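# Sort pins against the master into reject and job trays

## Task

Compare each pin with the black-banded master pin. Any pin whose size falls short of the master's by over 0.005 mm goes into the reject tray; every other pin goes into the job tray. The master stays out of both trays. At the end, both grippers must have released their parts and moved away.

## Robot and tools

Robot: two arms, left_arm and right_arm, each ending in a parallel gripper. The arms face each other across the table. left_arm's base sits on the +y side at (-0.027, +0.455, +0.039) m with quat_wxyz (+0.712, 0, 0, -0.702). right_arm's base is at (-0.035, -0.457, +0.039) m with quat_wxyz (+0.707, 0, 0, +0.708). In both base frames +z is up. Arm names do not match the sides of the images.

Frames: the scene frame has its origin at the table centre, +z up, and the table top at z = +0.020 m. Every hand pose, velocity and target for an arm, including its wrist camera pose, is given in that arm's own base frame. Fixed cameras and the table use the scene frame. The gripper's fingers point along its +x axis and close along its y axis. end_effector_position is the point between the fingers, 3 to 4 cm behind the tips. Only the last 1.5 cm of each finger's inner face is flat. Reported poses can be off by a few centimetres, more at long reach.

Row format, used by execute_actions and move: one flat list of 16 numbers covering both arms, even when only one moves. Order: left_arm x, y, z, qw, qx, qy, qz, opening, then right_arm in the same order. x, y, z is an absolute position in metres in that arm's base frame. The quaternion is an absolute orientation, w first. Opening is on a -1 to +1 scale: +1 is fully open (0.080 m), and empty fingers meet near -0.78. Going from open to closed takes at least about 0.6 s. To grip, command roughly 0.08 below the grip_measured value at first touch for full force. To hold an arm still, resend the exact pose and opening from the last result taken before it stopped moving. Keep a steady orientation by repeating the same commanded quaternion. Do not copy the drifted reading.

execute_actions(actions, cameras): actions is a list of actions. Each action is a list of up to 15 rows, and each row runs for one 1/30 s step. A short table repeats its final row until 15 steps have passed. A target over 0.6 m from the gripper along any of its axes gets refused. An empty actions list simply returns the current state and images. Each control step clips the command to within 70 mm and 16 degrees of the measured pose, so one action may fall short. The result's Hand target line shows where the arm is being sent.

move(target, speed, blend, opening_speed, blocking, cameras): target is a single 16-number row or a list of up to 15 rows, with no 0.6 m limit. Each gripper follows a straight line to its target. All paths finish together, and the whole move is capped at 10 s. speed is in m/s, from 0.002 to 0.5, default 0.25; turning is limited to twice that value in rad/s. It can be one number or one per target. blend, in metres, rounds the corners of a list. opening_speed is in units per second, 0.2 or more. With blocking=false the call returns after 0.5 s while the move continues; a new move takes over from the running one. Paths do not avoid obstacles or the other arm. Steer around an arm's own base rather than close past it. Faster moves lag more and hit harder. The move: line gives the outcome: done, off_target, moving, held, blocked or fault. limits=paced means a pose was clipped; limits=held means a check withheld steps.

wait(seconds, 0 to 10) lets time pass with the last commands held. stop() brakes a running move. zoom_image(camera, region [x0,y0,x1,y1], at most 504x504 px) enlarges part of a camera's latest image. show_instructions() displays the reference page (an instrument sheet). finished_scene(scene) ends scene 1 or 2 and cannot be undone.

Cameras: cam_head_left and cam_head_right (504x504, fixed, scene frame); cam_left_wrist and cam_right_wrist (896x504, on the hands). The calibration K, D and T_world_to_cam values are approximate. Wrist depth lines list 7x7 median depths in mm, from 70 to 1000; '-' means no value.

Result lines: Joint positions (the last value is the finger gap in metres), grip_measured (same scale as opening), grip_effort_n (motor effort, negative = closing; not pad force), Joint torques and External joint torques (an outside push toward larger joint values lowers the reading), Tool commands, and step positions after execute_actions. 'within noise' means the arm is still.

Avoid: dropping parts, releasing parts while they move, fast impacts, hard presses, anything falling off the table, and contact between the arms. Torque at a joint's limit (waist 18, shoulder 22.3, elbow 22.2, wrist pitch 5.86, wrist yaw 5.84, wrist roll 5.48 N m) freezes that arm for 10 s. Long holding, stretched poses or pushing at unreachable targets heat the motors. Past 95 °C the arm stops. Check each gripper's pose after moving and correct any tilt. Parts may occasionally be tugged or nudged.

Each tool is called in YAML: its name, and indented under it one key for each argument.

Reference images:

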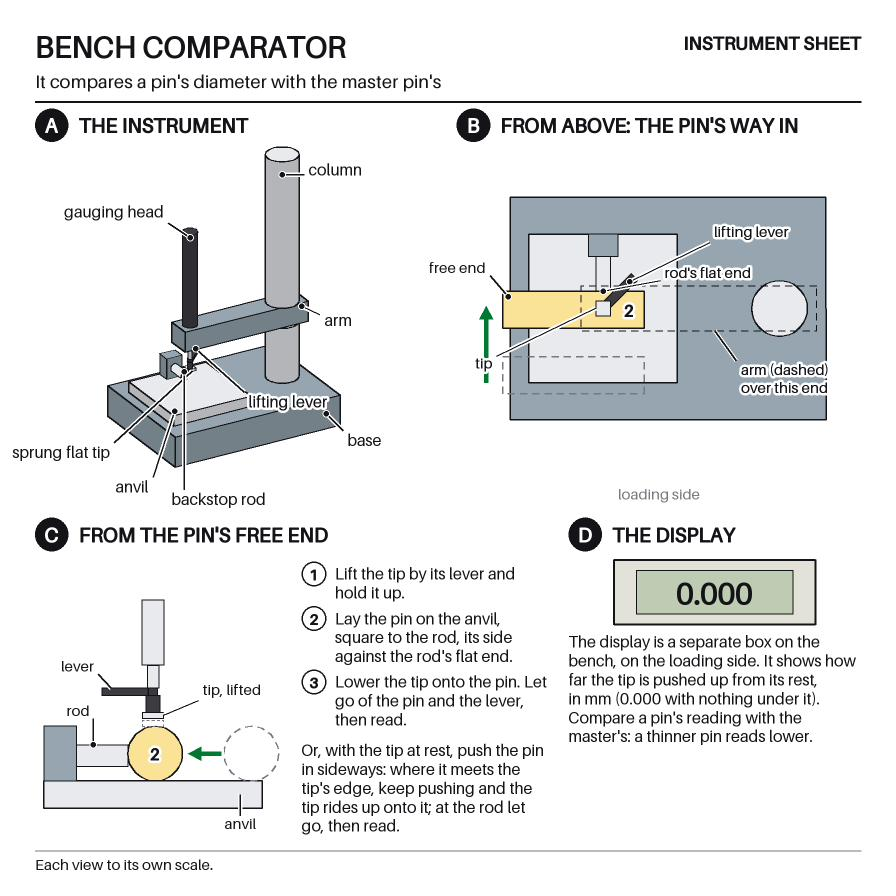

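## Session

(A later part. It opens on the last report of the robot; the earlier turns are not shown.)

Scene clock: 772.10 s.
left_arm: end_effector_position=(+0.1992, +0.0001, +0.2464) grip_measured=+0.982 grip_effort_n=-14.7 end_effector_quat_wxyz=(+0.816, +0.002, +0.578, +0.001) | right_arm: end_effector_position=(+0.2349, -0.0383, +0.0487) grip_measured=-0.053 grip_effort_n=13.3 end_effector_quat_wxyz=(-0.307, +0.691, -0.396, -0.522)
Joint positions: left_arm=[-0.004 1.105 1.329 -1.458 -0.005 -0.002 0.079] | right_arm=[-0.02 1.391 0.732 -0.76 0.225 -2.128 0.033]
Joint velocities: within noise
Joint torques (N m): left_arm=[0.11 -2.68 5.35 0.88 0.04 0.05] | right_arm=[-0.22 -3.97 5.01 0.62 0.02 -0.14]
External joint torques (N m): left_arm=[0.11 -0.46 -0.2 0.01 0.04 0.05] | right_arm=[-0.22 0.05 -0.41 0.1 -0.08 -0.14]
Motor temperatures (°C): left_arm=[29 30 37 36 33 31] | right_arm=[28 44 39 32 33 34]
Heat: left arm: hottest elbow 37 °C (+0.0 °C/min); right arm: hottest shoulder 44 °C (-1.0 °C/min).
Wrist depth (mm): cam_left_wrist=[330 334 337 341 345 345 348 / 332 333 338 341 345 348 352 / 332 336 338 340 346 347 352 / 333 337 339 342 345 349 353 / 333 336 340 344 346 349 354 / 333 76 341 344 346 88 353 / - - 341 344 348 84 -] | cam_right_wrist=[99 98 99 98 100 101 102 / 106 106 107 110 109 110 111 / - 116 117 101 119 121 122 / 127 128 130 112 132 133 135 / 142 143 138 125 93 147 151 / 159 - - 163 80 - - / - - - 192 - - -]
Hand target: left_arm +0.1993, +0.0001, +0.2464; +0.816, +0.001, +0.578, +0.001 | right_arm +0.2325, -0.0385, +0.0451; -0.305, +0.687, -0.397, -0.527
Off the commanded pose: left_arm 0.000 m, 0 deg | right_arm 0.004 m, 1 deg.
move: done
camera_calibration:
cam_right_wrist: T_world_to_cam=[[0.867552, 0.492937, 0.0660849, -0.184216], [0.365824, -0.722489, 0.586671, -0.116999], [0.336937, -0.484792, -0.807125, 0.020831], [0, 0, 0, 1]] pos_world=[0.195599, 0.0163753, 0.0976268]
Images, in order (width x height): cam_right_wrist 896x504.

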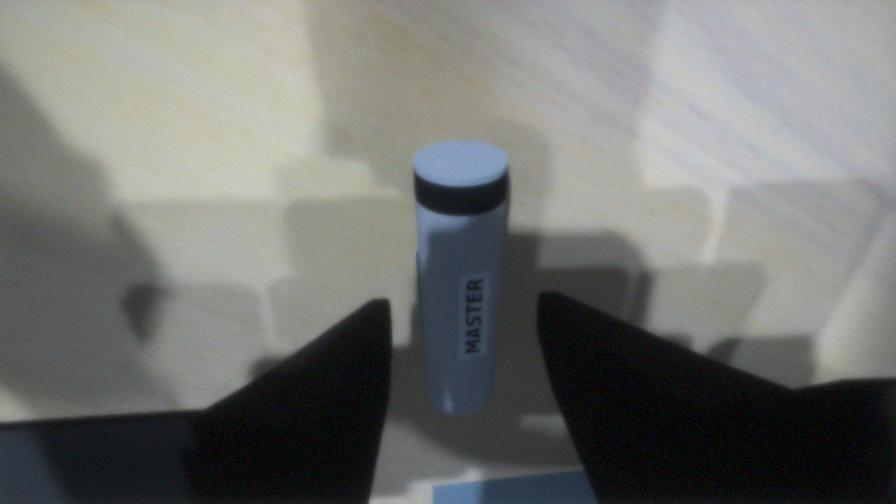

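move:
  target:
    - [0.1993, 0.0001, 0.2463, 0.816, 0.001, 0.578, 0.001, 0.98, 0.2325, -0.0385, 0.0275, 0.3044, -0.6871, 0.3967, 0.5272, -0.05]
    - [0.1993, 0.0001, 0.2463, 0.816, 0.001, 0.578, 0.001, 0.98, 0.2325, -0.0385, 0.0275, 0.3044, -0.6871, 0.3967, 0.5272, -0.52]
    - [0.1993, 0.0001, 0.2463, 0.816, 0.001, 0.578, 0.001, 0.98, 0.2325, -0.0405, 0.14, 0.3044, -0.6871, 0.3967, 0.5272, -0.52]
    - [0.1993, 0.0001, 0.2463, 0.816, 0.001, 0.578, 0.001, 0.98, 0.28, -0.10, 0.16, 0.2788, -0.7053, 0.3633, 0.5412, -0.52]
    - [0.1993, 0.0001, 0.2463, 0.816, 0.001, 0.578, 0.001, 0.98, 0.3220, -0.1440, 0.10, 0.2788, -0.7053, 0.3633, 0.5412, -0.52]
  cameras: ["cam_right_wrist"]
  speed: [0.06,0.05,0.08,0.2,0.15]
  blend: [0,0,0.02,0.02,0]
  opening_speed: 0.8

move:
  target:
    - [0.1993, 0.0001, 0.2463, 0.816, 0.001, 0.578, 0.001, 0.98, 0.3222, -0.1435, 0.0720, 0.2788, -0.7053, 0.3633, 0.5412, -0.52]
    - [0.1993, 0.0001, 0.2463, 0.816, 0.001, 0.578, 0.001, 0.98, 0.3395, -0.1335, 0.0710, 0.2788, -0.7053, 0.3633, 0.5412, -0.52]
    - [0.1993, 0.0001, 0.2463, 0.816, 0.001, 0.578, 0.001, 0.98, 0.3558, -0.1250, 0.0710, 0.2788, -0.7053, 0.3633, 0.5412, -0.52]
  cameras: ["cam_right_wrist"]
  speed: [0.05,0.03,0.03]

zoom_image:
  camera: "cam_right_wrist"
  region: [350, 204, 690, 504]

Scene clock: 787.17 s.
left_arm: end_effector_position=(+0.1992, +0.0001, +0.2464) grip_measured=+0.982 grip_effort_n=-14.7 end_effector_quat_wxyz=(+0.816, +0.002, +0.578, +0.001) | right_arm: end_effector_position=(+0.3177, -0.1417, +0.0968) grip_measured=-0.399 grip_effort_n=-83.5 end_effector_quat_wxyz=(-0.279, +0.701, -0.364, -0.546)
Joint positions: left_arm=[-0.004 1.105 1.329 -1.458 -0.005 -0.002 0.079] | right_arm=[-0.357 1.713 1.249 -0.903 0.146 -2.561 0.017]
Joint velocities: within noise
Joint torques (N m): left_arm=[0.12 -2.7 5.35 0.87 0.04 0.05] | right_arm=[-0.18 -7.69 7.79 0.73 0.04 -0.13]
External joint torques (N m): left_arm=[0.14 -0.45 -0.23 0 0.04 0.05] | right_arm=[-0.13 -0.88 2.08 0.17 -0.03 -0.13]
Motor temperatures (°C): left_arm=[29 30 37 36 33 31] | right_arm=[28 42 39 32 33 34]
Heat: left arm: hottest elbow 37 °C (+0.0 °C/min); right arm: hottest shoulder 42 °C (-3.0 °C/min).
Wrist depth (mm): cam_left_wrist=[330 334 338 342 344 344 348 / 331 334 338 340 345 348 353 / 331 336 338 340 345 348 352 / 333 335 339 343 345 348 352 / 334 335 340 343 346 350 354 / 333 76 341 344 347 88 353 / - - 339 344 347 84 -] | cam_right_wrist=[139 140 139 140 141 142 142 / 150 150 151 152 152 153 154 / 158 164 161 136 138 137 168 / 156 179 177 86 134 140 184 / 157 195 192 97 104 156 204 / 166 216 - 111 86 - - / - - - 205 - - -]
Hand target: left_arm +0.1993, +0.0001, +0.2464; +0.816, +0.001, +0.578, +0.001 | right_arm +0.3219, -0.1440, +0.1000; -0.279, +0.705, -0.363, -0.541
Off the commanded pose: left_arm 0.000 m, 0 deg | right_arm 0.006 m, 1 deg.
move: done
camera_calibration:
cam_right_wrist: T_world_to_cam=[[0.817934, 0.573376, 0.0471663, -0.179248], [0.448912, -0.687353, 0.570985, -0.270156], [0.359809, -0.445854, -0.819605, -0.0189435], [0, 0, 0, 1]] pos_world=[0.274705, -0.0913622, 0.147183]
Images, in order (width x height): cam_right_wrist 896x504.

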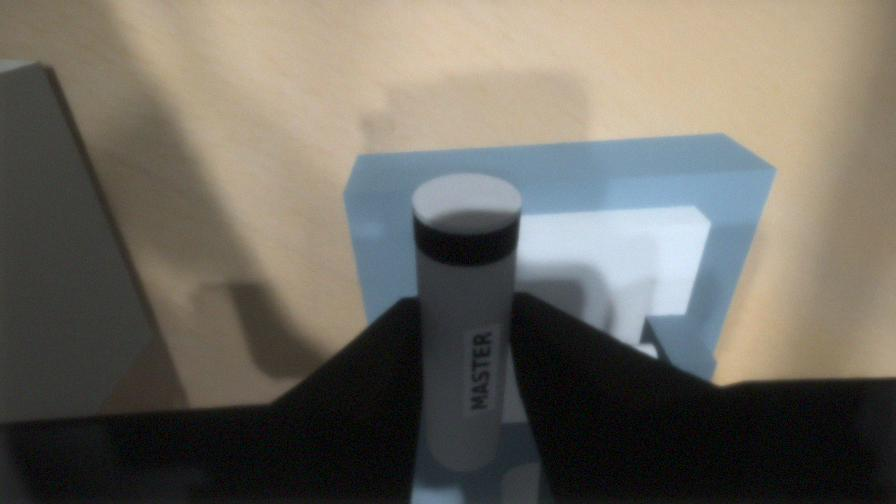

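Scene clock: 789.37 s.
left_arm: end_effector_position=(+0.1992, +0.0001, +0.2464) grip_measured=+0.982 grip_effort_n=-14.7 end_effector_quat_wxyz=(+0.816, +0.002, +0.578, +0.001) | right_arm: end_effector_position=(+0.3473, -0.1314, +0.0763) grip_measured=-0.399 grip_effort_n=-83.5 end_effector_quat_wxyz=(-0.277, +0.703, -0.374, -0.537)
Joint positions: left_arm=[-0.004 1.105 1.329 -1.458 -0.005 -0.002 0.079] | right_arm=[-0.289 1.818 1.288 -0.835 0.18 -2.482 0.017]
Joint velocities: within noise
Joint torques (N m): left_arm=[0.11 -2.69 5.35 0.87 0.04 0.05] | right_arm=[1.34 -5.96 7.41 1.3 -0.52 0.07]
External joint torques (N m): left_arm=[0.11 -0.46 -0.24 -0.01 0.05 0.05] | right_arm=[1.34 1.59 1.69 0.71 -0.6 0.07]
Motor temperatures (°C): left_arm=[29 30 37 36 33 31] | right_arm=[28 42 39 32 33 34]
Heat: left arm: hottest elbow 37 °C (+0.0 °C/min); right arm: hottest shoulder 42 °C (-2.0 °C/min).
Wrist depth (mm): cam_left_wrist=[331 335 337 340 343 345 348 / 331 335 338 340 345 348 352 / 332 334 338 341 345 348 352 / 332 336 339 341 346 347 354 / 333 336 341 343 346 351 353 / 334 76 341 343 346 88 353 / - - 341 345 348 84 -] | cam_right_wrist=[123 121 121 121 121 122 122 / 131 131 131 131 129 131 133 / 143 140 115 96 113 116 145 / 158 154 114 88 111 153 160 / 175 176 120 97 93 174 178 / 193 193 - 109 - - - / - - - 118 80 - -]
Hand target: left_arm +0.1993, +0.0001, +0.2464; +0.816, +0.001, +0.578, +0.001 | right_arm +0.3554, -0.1249, +0.0711; -0.279, +0.705, -0.363, -0.541
Off the commanded pose: left_arm 0.000 m, 0 deg | right_arm 0.012 m, 1 deg.
move: off_target (right_arm)
camera_calibration:
cam_right_wrist: T_world_to_cam=[[0.826407, 0.561473, 0.0424123, -0.212625], [0.433266, -0.682195, 0.588974, -0.259917], [0.359627, -0.468357, -0.807038, -0.0456183], [0, 0, 0, 1]] pos_world=[0.304733, -0.0792966, 0.125287]
Images, in order (width x height): cam_right_wrist 896x504.

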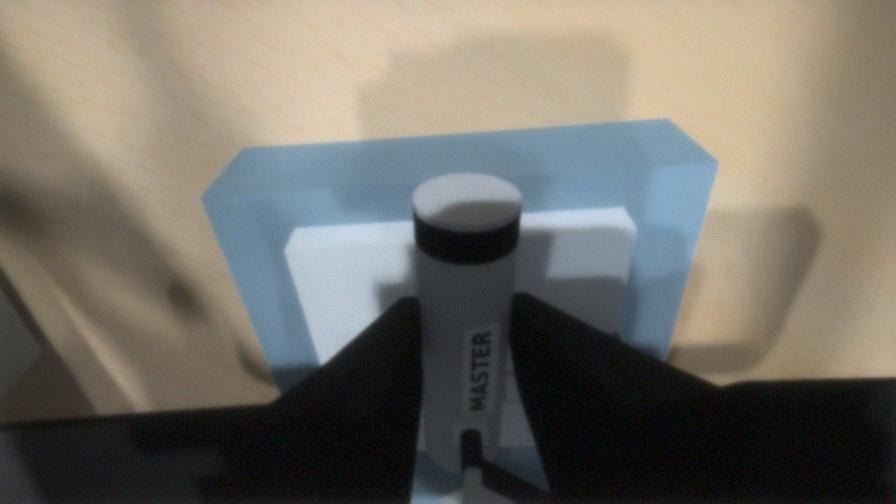

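Scaled by 1.482 from the camera's 896x504 image, which has a finer 1280x720 frame.

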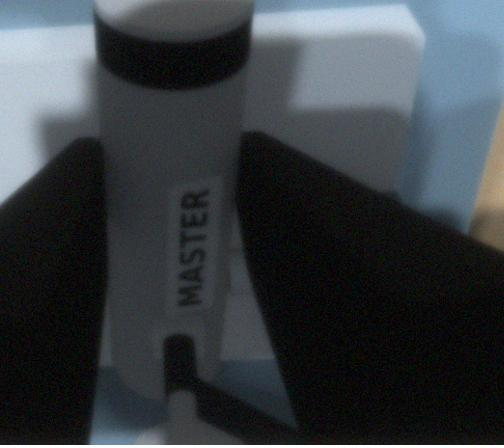

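move:
  target:
    - [0.1993, 0.0001, 0.2463, 0.816, 0.001, 0.578, 0.001, 0.98, 0.3493, -0.1298, 0.0745, 0.2788, -0.7053, 0.3633, 0.5412, -0.52]
    - [0.1993, 0.0001, 0.2463, 0.816, 0.001, 0.578, 0.001, 0.98, 0.3493, -0.1298, 0.0745, 0.2788, -0.7053, 0.3633, 0.5412, -0.05]
    - [0.1993, 0.0001, 0.2463, 0.816, 0.001, 0.578, 0.001, 0.98, 0.3465, -0.1285, 0.15, 0.2788, -0.7053, 0.3633, 0.5412, -0.05]
    - [0.1993, 0.0001, 0.2463, 0.816, 0.001, 0.578, 0.001, 0.98, 0.22, -0.185, 0.165, 0.2788, -0.7053, 0.3633, 0.5412, -0.05]
  speed: [0.03, 0.03, 0.08, 0.25]
  blend: [0,0,0.02,0]
  opening_speed: 0.5
  cameras: ["cam_right_wrist"]

zoom_image:
  camera: "cam_right_wrist"
  region: [120, 150, 320, 250]

zoom_image:
  camera: "cam_right_wrist"
  region: [560, 60, 896, 330]

Scene clock: 801.30 s.
left_arm: end_effector_position=(+0.1992, +0.0001, +0.2464) grip_measured=+0.982 grip_effort_n=-14.7 end_effector_quat_wxyz=(+0.816, +0.002, +0.578, +0.001) | right_arm: end_effector_position=(+0.2224, -0.1864, +0.1649) grip_measured=-0.054 grip_effort_n=14.2 end_effector_quat_wxyz=(-0.279, +0.705, -0.364, -0.541)
Joint positions: left_arm=[-0.004 1.105 1.329 -1.458 -0.005 -0.002 0.079] | right_arm=[-0.658 1.433 1.236 -1.122 0.077 -2.856 0.033]
Joint velocities: within noise
Joint torques (N m): left_arm=[0.12 -2.68 5.34 0.87 0.04 0.05] | right_arm=[-0.17 -7.2 5.6 0.46 -0.04 -0.15]
External joint torques (N m): left_arm=[0.13 -0.51 -0.18 0 0.05 0.05] | right_arm=[-0.2 -2.34 -0.29 -0.17 -0.07 -0.14]
Motor temperatures (°C): left_arm=[29 30 37 36 33 31] | right_arm=[28 43 39 33 33 34]
Heat: left arm: hottest elbow 37 °C (+0.0 °C/min); right arm: hottest shoulder 43 °C (-1.0 °C/min).
Wrist depth (mm): cam_left_wrist=[331 334 338 342 344 345 348 / 331 335 338 340 344 348 353 / 332 335 339 340 346 347 352 / 333 335 339 342 345 348 353 / 334 336 340 342 346 350 355 / 333 76 341 343 346 88 353 / - - 341 343 348 84 -] | cam_right_wrist=[197 199 200 205 208 209 212 / 180 182 185 222 223 221 222 / 175 177 179 241 236 206 209 / 170 172 174 266 260 215 230 / 165 167 168 296 93 244 169 / 162 - - 325 80 - - / - - - - - - -]
Hand target: left_arm +0.1993, +0.0001, +0.2464; +0.816, +0.001, +0.578, +0.001 | right_arm +0.2200, -0.1850, +0.1650; -0.279, +0.705, -0.363, -0.541
Off the commanded pose: left_arm 0.000 m, 0 deg | right_arm 0.003 m, 0 deg.
move: done
camera_calibration:
cam_right_wrist: T_world_to_cam=[[0.817488, 0.573414, 0.0539458, -0.0799235], [0.441368, -0.68389, 0.580938, -0.296282], [0.370011, -0.4511, -0.812158, 0.0468115], [0, 0, 0, 1]] pos_world=[0.178785, -0.135678, 0.214452]
Images, in order (width x height): cam_right_wrist 896x504.

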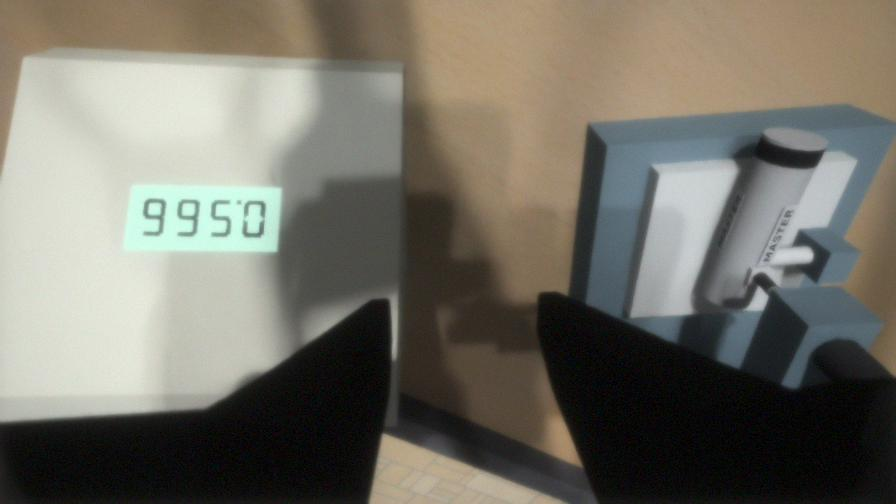

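Scaled by 2.520 from the camera's 896x504 image, which has a finer 1280x720 frame.

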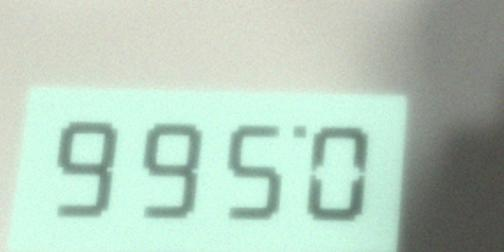

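Scaled by 1.500 from the camera's 896x504 image, which has a finer 1280x720 frame.

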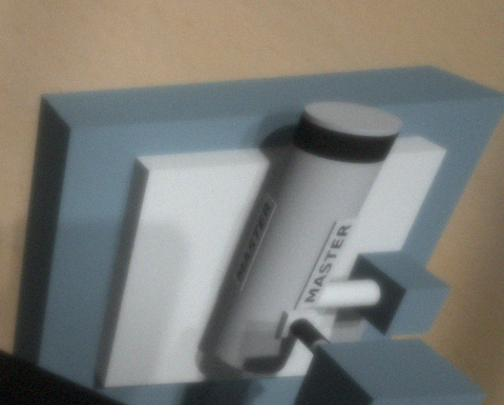

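move:
  target:
    - [0.1993, 0.0001, 0.2463, 0.816, 0.001, 0.578, 0.001, 0.98, 0.27, -0.06, 0.16, 0.2788, -0.7053, 0.3633, 0.5412, -0.05]
    - [0.1993, 0.0001, 0.2463, 0.816, 0.001, 0.578, 0.001, 0.98, 0.37, 0.06, 0.14, 0, -0.7934, 0, 0.6088, -0.05]
    - [0.1993, 0.0001, 0.2463, 0.816, 0.001, 0.578, 0.001, 0.98, 0.405, 0.088, 0.06, 0, -0.7934, 0, 0.6088, -0.05]
  speed: [0.25, 0.25, 0.15]
  blend: [0.03,0.01,0]
  cameras: ["cam_right_wrist"]

Scene clock: 818.87 s.
left_arm: end_effector_position=(+0.1992, +0.0001, +0.2464) grip_measured=+0.982 grip_effort_n=-14.7 end_effector_quat_wxyz=(+0.816, +0.002, +0.578, +0.001) | right_arm: end_effector_position=(+0.4058, +0.0878, +0.0650) grip_measured=-0.054 grip_effort_n=13.7 end_effector_quat_wxyz=(-0.001, +0.797, +0.002, -0.605)
Joint positions: left_arm=[-0.004 1.105 1.329 -1.458 -0.005 -0.002 0.079] | right_arm=[0.234 1.945 1.408 -0.767 0.057 -2.917 0.033]
Joint velocities: within noise
Joint torques (N m): left_arm=[0.11 -2.69 5.35 0.87 0.04 0.05] | right_arm=[0.17 -8.82 5.85 0.75 0.15 0.13]
External joint torques (N m): left_arm=[0.13 -0.45 -0.21 0.01 0.03 0.05] | right_arm=[0.16 -0.44 0.19 0.1 0.12 0.12]
Motor temperatures (°C): left_arm=[29 30 37 36 33 31] | right_arm=[28 43 40 32 33 34]
Heat: left arm: hottest elbow 37 °C (+0.0 °C/min); right arm: hottest shoulder 43 °C (-1.0 °C/min).
Wrist depth (mm): cam_left_wrist=[331 335 338 342 343 345 347 / 331 335 338 339 344 347 351 / 332 335 338 340 345 348 353 / 334 336 340 342 347 349 353 / 333 335 340 343 347 350 354 / 334 76 341 344 347 88 353 / - - 342 345 347 84 -] | cam_right_wrist=[- 102 104 105 106 109 108 / 114 112 113 112 114 118 116 / 123 122 123 106 125 128 127 / 137 134 135 119 136 141 140 / 149 151 132 131 93 152 149 / 163 - - 170 80 - - / - - - 186 - - -]
Hand target: left_arm +0.1993, +0.0001, +0.2464; +0.816, +0.001, +0.578, +0.001 | right_arm +0.4050, +0.0879, +0.0600; +0.000, +0.793, +0.000, -0.609
Off the commanded pose: left_arm 0.000 m, 0 deg | right_arm 0.005 m, 1 deg.
move: done
camera_calibration:
cam_right_wrist: T_world_to_cam=[[0.00283369, 0.998207, 0.0597966, -0.088758], [0.807646, -0.0375445, 0.588471, -0.337586], [0.589661, 0.0466269, -0.806304, -0.111727], [0, 0, 0, 1]] pos_world=[0.338782, 0.0811338, 0.113881]
Images, in order (width x height): cam_right_wrist 896x504.

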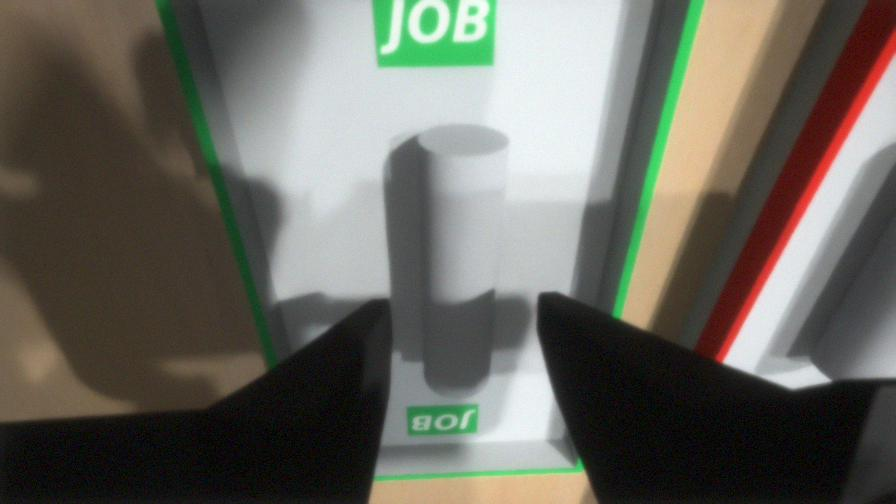

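move:
  target:
    - [0.1993, 0.0001, 0.2463, 0.816, 0.001, 0.578, 0.001, 0.98, 0.405, 0.089, 0.0345, 0, -0.7934, 0, 0.6088, -0.05]
    - [0.1993, 0.0001, 0.2463, 0.816, 0.001, 0.578, 0.001, 0.98, 0.405, 0.089, 0.0345, 0, -0.7934, 0, 0.6088, -0.52]
    - [0.1993, 0.0001, 0.2463, 0.816, 0.001, 0.578, 0.001, 0.98, 0.405, 0.089, 0.14, 0, -0.7934, 0, 0.6088, -0.52]
    - [0.1993, 0.0001, 0.2463, 0.816, 0.001, 0.578, 0.001, 0.98, 0.466, 0.2455, 0.12, 0, -0.7934, 0, 0.6088, -0.52]
    - [0.1993, 0.0001, 0.2463, 0.816, 0.001, 0.578, 0.001, 0.98, 0.466, 0.2455, 0.055, 0, -0.7934, 0, 0.6088, -0.52]
  speed: [0.06,0.05,0.08,0.2,0.1]
  blend: [0,0,0.02,0,0]
  opening_speed: 0.8
  cameras: ["cam_right_wrist"]

Scene clock: 829.33 s.
left_arm: end_effector_position=(+0.1992, +0.0001, +0.2464) grip_measured=+0.982 grip_effort_n=-14.7 end_effector_quat_wxyz=(+0.816, +0.002, +0.578, +0.001) | right_arm: end_effector_position=(+0.4650, +0.2466, +0.0552) grip_measured=-0.396 grip_effort_n=-83.5 end_effector_quat_wxyz=(+0.001, +0.792, +0.003, -0.610)
Joint positions: left_arm=[-0.004 1.105 1.329 -1.458 -0.005 -0.002 0.079] | right_arm=[0.523 2.461 2.209 -1.093 0.125 -2.638 0.017]
Joint velocities: within noise
Joint torques (N m): left_arm=[0.12 -2.69 5.35 0.87 0.04 0.05] | right_arm=[-0.14 -13.93 6.1 0.76 0.22 0.12]
External joint torques (N m): left_arm=[0.12 -0.46 -0.17 0.02 0.05 0.05] | right_arm=[-0.12 -2.22 0.26 0.16 0.16 0.12]
Motor temperatures (°C): left_arm=[29 30 37 36 33 31] | right_arm=[28 46 41 32 33 34]
Heat: left arm: hottest elbow 37 °C (+0.0 °C/min); right arm: hottest shoulder 46 °C (+2.0 °C/min).
Wrist depth (mm): cam_left_wrist=[330 334 337 341 344 344 348 / 332 334 338 339 344 348 352 / 332 335 339 340 346 347 353 / 333 336 339 342 345 349 353 / 334 335 341 344 346 349 353 / 333 76 340 344 347 88 353 / - - 341 344 348 84 -] | cam_right_wrist=[88 87 79 89 78 - 94 / 97 92 78 96 82 92 101 / 101 105 86 101 88 103 110 / 106 114 94 87 120 118 120 / 112 125 124 94 104 133 133 / 136 134 - 105 86 - - / - - - 125 - - -]
Hand target: left_arm +0.1993, +0.0001, +0.2464; +0.816, +0.001, +0.578, +0.001 | right_arm +0.4660, +0.2454, +0.0549; +0.000, +0.793, +0.000, -0.609
Off the commanded pose: left_arm 0.000 m, 0 deg | right_arm 0.002 m, 0 deg.
move: done
camera_calibration:
cam_right_wrist: T_world_to_cam=[[0.000303847, 0.99839, 0.0567141, -0.245599], [0.815989, -0.0330321, 0.577123, -0.378055], [0.578068, 0.0461027, -0.814685, -0.15594], [0, 0, 0, 1]] pos_world=[0.398707, 0.239905, 0.105071]
Images, in order (width x height): cam_right_wrist 896x504.

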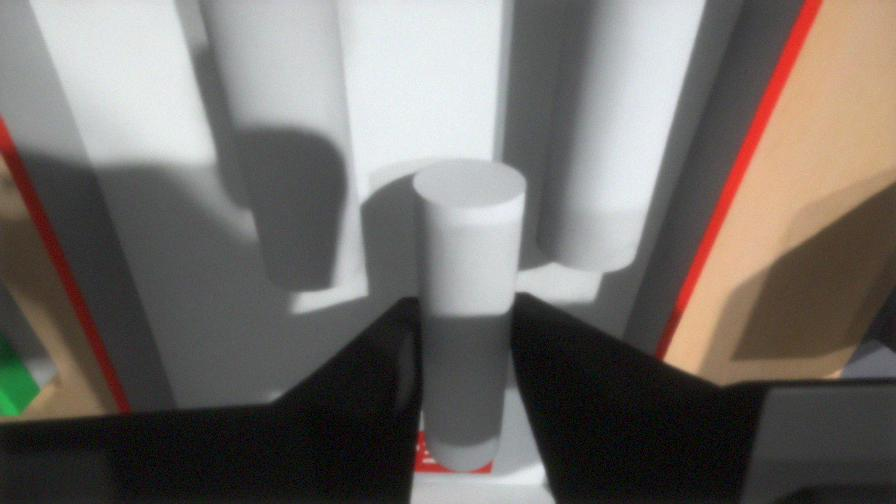

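move:
  target:
    - [0.1993, 0.0001, 0.2463, 0.816, 0.001, 0.578, 0.001, 0.98, 0.480, 0.2400, 0.058, 0, -0.7934, 0, 0.6088, -0.52]
    - [0.1993, 0.0001, 0.2463, 0.816, 0.001, 0.578, 0.001, 0.98, 0.480, 0.2400, 0.039, 0, -0.7934, 0, 0.6088, -0.52]
  speed: [0.1,0.05]
  cameras: ["cam_right_wrist"]

Scene clock: 836.80 s.
left_arm: end_effector_position=(+0.1992, +0.0001, +0.2464) grip_measured=+0.982 grip_effort_n=-14.7 end_effector_quat_wxyz=(+0.816, +0.002, +0.578, +0.001) | right_arm: end_effector_position=(+0.4814, +0.2398, +0.0471) grip_measured=-0.396 grip_effort_n=-83.5 end_effector_quat_wxyz=(-0.004, +0.797, +0.000, -0.604)
Joint positions: left_arm=[-0.004 1.105 1.329 -1.458 -0.005 -0.002 0.079] | right_arm=[0.497 2.51 2.263 -1.081 0.125 -2.654 0.017]
Joint velocities: within noise
Joint torques (N m): left_arm=[0.11 -2.69 5.35 0.88 0.04 0.05] | right_arm=[0.11 -13.01 5.13 1.12 0.03 -0.14]
External joint torques (N m): left_arm=[0.12 -0.46 -0.17 0.02 0.04 0.05] | right_arm=[0.12 -1.06 -0.74 0.5 -0.03 -0.14]
Motor temperatures (°C): left_arm=[29 30 37 36 33 31] | right_arm=[28 51 40 33 33 34]
Heat: left arm: hottest elbow 37 °C (+0.0 °C/min); right arm: hottest shoulder 51 °C (+8.0 °C/min). Heating fast: the right arm's shoulder motor: a push or a pull is the cause, and it goes on while you think. Ease it with your next call, before anything else.
Wrist depth (mm): cam_left_wrist=[331 335 338 340 343 346 348 / 332 335 338 340 344 348 351 / 332 336 337 340 345 348 352 / 333 335 339 343 345 348 353 / 334 335 339 343 345 351 353 / 333 76 341 345 346 88 353 / - - 341 345 348 84 -] | cam_right_wrist=[- 83 - 83 84 - 85 / - 89 - 90 91 73 96 / - 97 80 95 99 93 104 / - 106 107 87 112 106 115 / 104 118 117 94 116 118 128 / 128 128 - 105 86 - - / - - - 143 - - -]
Hand target: left_arm +0.1993, +0.0001, +0.2464; +0.816, +0.001, +0.578, +0.001 | right_arm +0.4799, +0.2400, +0.0392; +0.000, +0.793, +0.000, -0.609
Off the commanded pose: left_arm 0.000 m, 0 deg | right_arm 0.008 m, 1 deg.
MOTOR HOT: joint 2 (shoulder) of the right arm reports 51 °C; the controller stops that arm at 95 °C. To cool a motor, set the load down, stop pushing, or move to a pose that needs little force.
move: done
camera_calibration:
cam_right_wrist: T_world_to_cam=[[0.0102008, 0.998079, 0.0611018, -0.243222], [0.807105, -0.0442916, 0.588745, -0.380501], [0.59032, 0.0433099, -0.806006, -0.177325], [0, 0, 0, 1]] pos_world=[0.414263, 0.233582, 0.095954]
Images, in order (width x height): cam_right_wrist 896x504.

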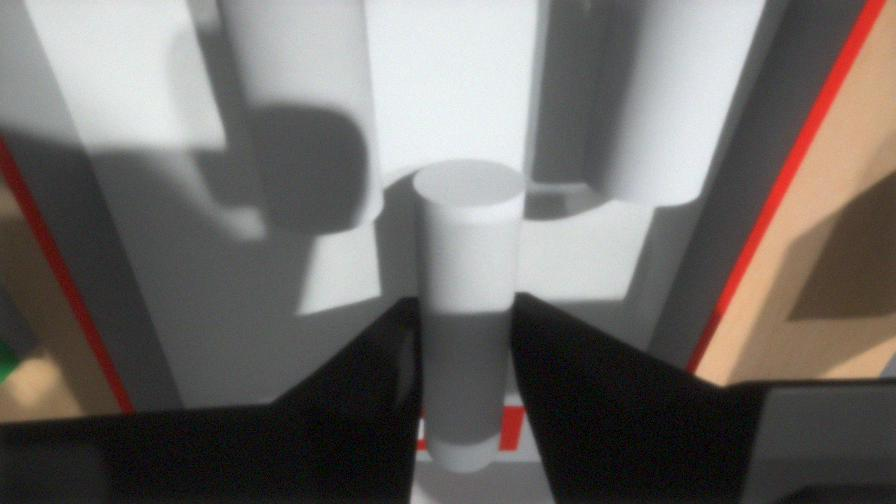

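move:
  target:
    - [0.1993, 0.0001, 0.2463, 0.816, 0.001, 0.578, 0.001, 0.98, 0.479, 0.2400, 0.0415, 0, -0.7934, 0, 0.6088, -0.52]
    - [0.1993, 0.0001, 0.2463, 0.816, 0.001, 0.578, 0.001, 0.98, 0.479, 0.2400, 0.0415, 0, -0.7934, 0, 0.6088, -0.18]
    - [0.1993, 0.0001, 0.2463, 0.816, 0.001, 0.578, 0.001, 0.98, 0.474, 0.2400, 0.14, 0, -0.7934, 0, 0.6088, -0.18]
    - [0.1993, 0.0001, 0.2463, 0.816, 0.001, 0.578, 0.001, 0.98, 0.25, 0.10, 0.20, 0.5881, -0.2053, 0.7664, 0.1576, -0.1]
  speed: [0.05,0.05,0.1,0.3]
  blend: [0,0,0.02,0]
  opening_speed: 0.6

zoom_image:
  camera: "cam_head_left"
  region: [210, 170, 350, 370]

zoom_image:
  camera: "cam_head_right"
  region: [220, 170, 360, 370]

Scene clock: 852.27 s.
left_arm: end_effector_position=(+0.1992, +0.0001, +0.2464) grip_measured=+0.982 grip_effort_n=-14.7 end_effector_quat_wxyz=(+0.816, +0.002, +0.578, +0.001) | right_arm: end_effector_position=(+0.2523, +0.1013, +0.1984) grip_measured=-0.104 grip_effort_n=15.1 end_effector_quat_wxyz=(+0.668, -0.202, +0.696, +0.172)
Joint positions: left_arm=[-0.004 1.105 1.329 -1.458 -0.005 -0.002 0.079] | right_arm=[0.402 1.625 1.581 -1.572 0.036 -0.132 0.03]
Joint velocities: within noise
Joint torques (N m): left_arm=[0.11 -2.69 5.35 0.88 0.04 0.05] | right_arm=[-0.22 -8.46 5.18 0.18 -0.08 0.13]
External joint torques (N m): left_arm=[0.1 -0.49 -0.19 0 0.05 0.05] | right_arm=[-0.24 -2.61 -0.24 -0.07 -0.09 0.13]
Motor temperatures (°C): left_arm=[29 30 37 36 33 31] | right_arm=[28 53 40 33 33 34]
Heat: left arm: hottest elbow 37 °C (+0.0 °C/min); right arm: hottest shoulder 53 °C (+11.1 °C/min). Fold the right arm in close to its base, or ease its load, before you think long.
Wrist depth (mm): cam_left_wrist=[330 335 337 341 345 344 349 / 331 335 338 340 344 348 351 / 332 334 338 340 345 347 353 / 332 335 339 343 345 348 353 / 333 336 339 343 346 351 354 / 334 76 341 344 346 88 353 / - - 341 344 348 84 -] | cam_right_wrist=[230 234 238 242 244 252 258 / 243 248 252 258 263 269 268 / 259 264 268 275 281 287 275 / 277 282 288 295 301 310 291 / 291 301 298 316 102 331 343 / 293 - - 347 84 - - / - - - 363 - - -]
Hand target: left_arm +0.1993, +0.0001, +0.2464; +0.816, +0.001, +0.578, +0.001 | right_arm +0.2500, +0.1000, +0.1994; +0.669, -0.198, +0.696, +0.171
Off the commanded pose: left_arm 0.000 m, 0 deg | right_arm 0.003 m, 12 deg.
MOTOR HOT: still on. Joint 2 (shoulder) of the right arm reports 53 °C.
joint sent to its limit (right arm) — joint 4 (wrist pitch), lower limit. The joint targets are off in orientation, not in position.
move: off_target (right_arm); target 4's new opening was sent with right_arm's hand 0.003 m and 12 deg from that target
camera_calibration:
cam_left_wrist: T_world_to_cam=[[-0.00313033, -0.99933, 0.0364708, -0.00204084], [-0.999994, 0.00308462, -0.00130938, 0.231853], [0.00119601, -0.0364747, -0.999334, 0.325829], [0, 0, 0, 1]] pos_world=[0.231456, 0.00912985, 0.32599]
cam_right_wrist: T_world_to_cam=[[0.493404, -0.865846, 0.0828434, -0.0492945], [-0.814143, -0.426209, 0.394358, 0.195527], [-0.306144, -0.262024, -0.915215, 0.364647], [0, 0, 0, 1]] pos_world=[0.295143, 0.1362, 0.260707]

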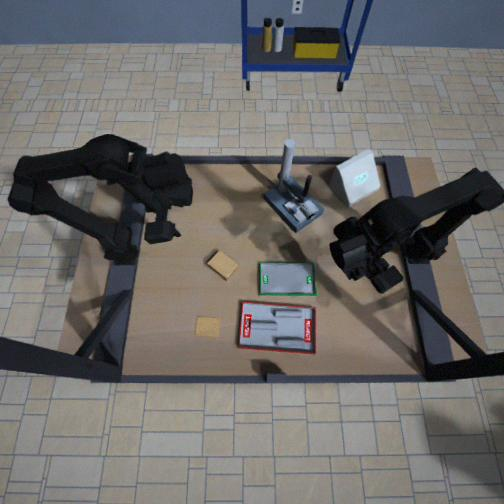

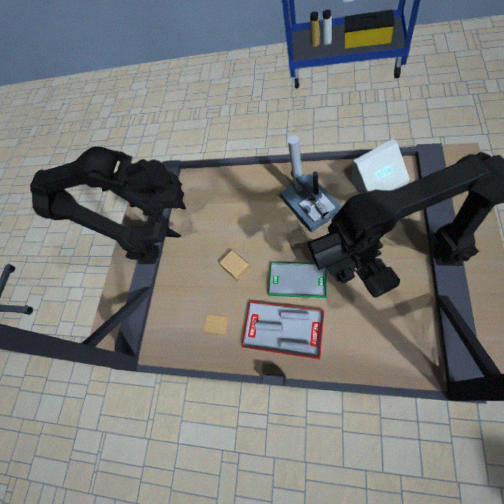

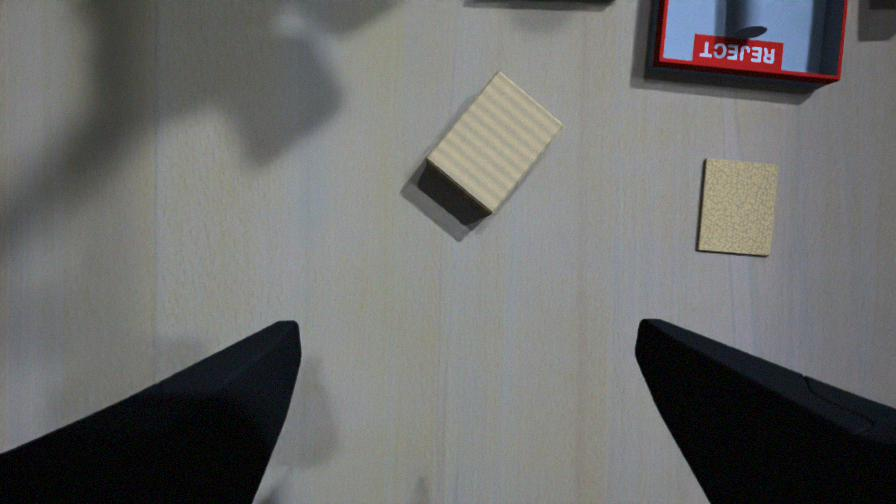

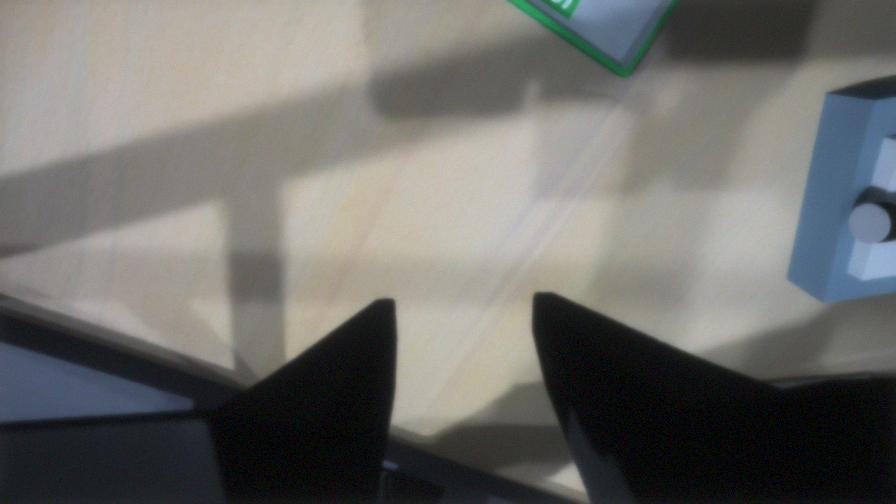

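Scaled by 2.520 from the camera's 504x504 image, which has a finer 720x720 frame.

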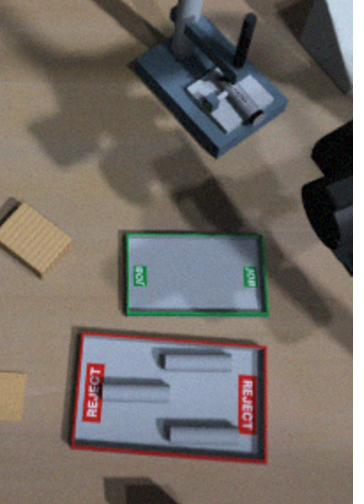

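Scaled by 2.520 from the camera's 504x504 image, which has a finer 720x720 frame.

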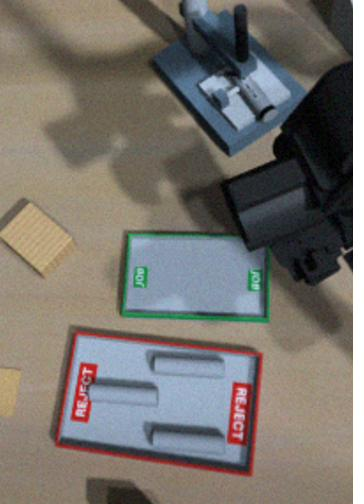

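finished_scene:
  scene: 2

The scene is finished: the task was done.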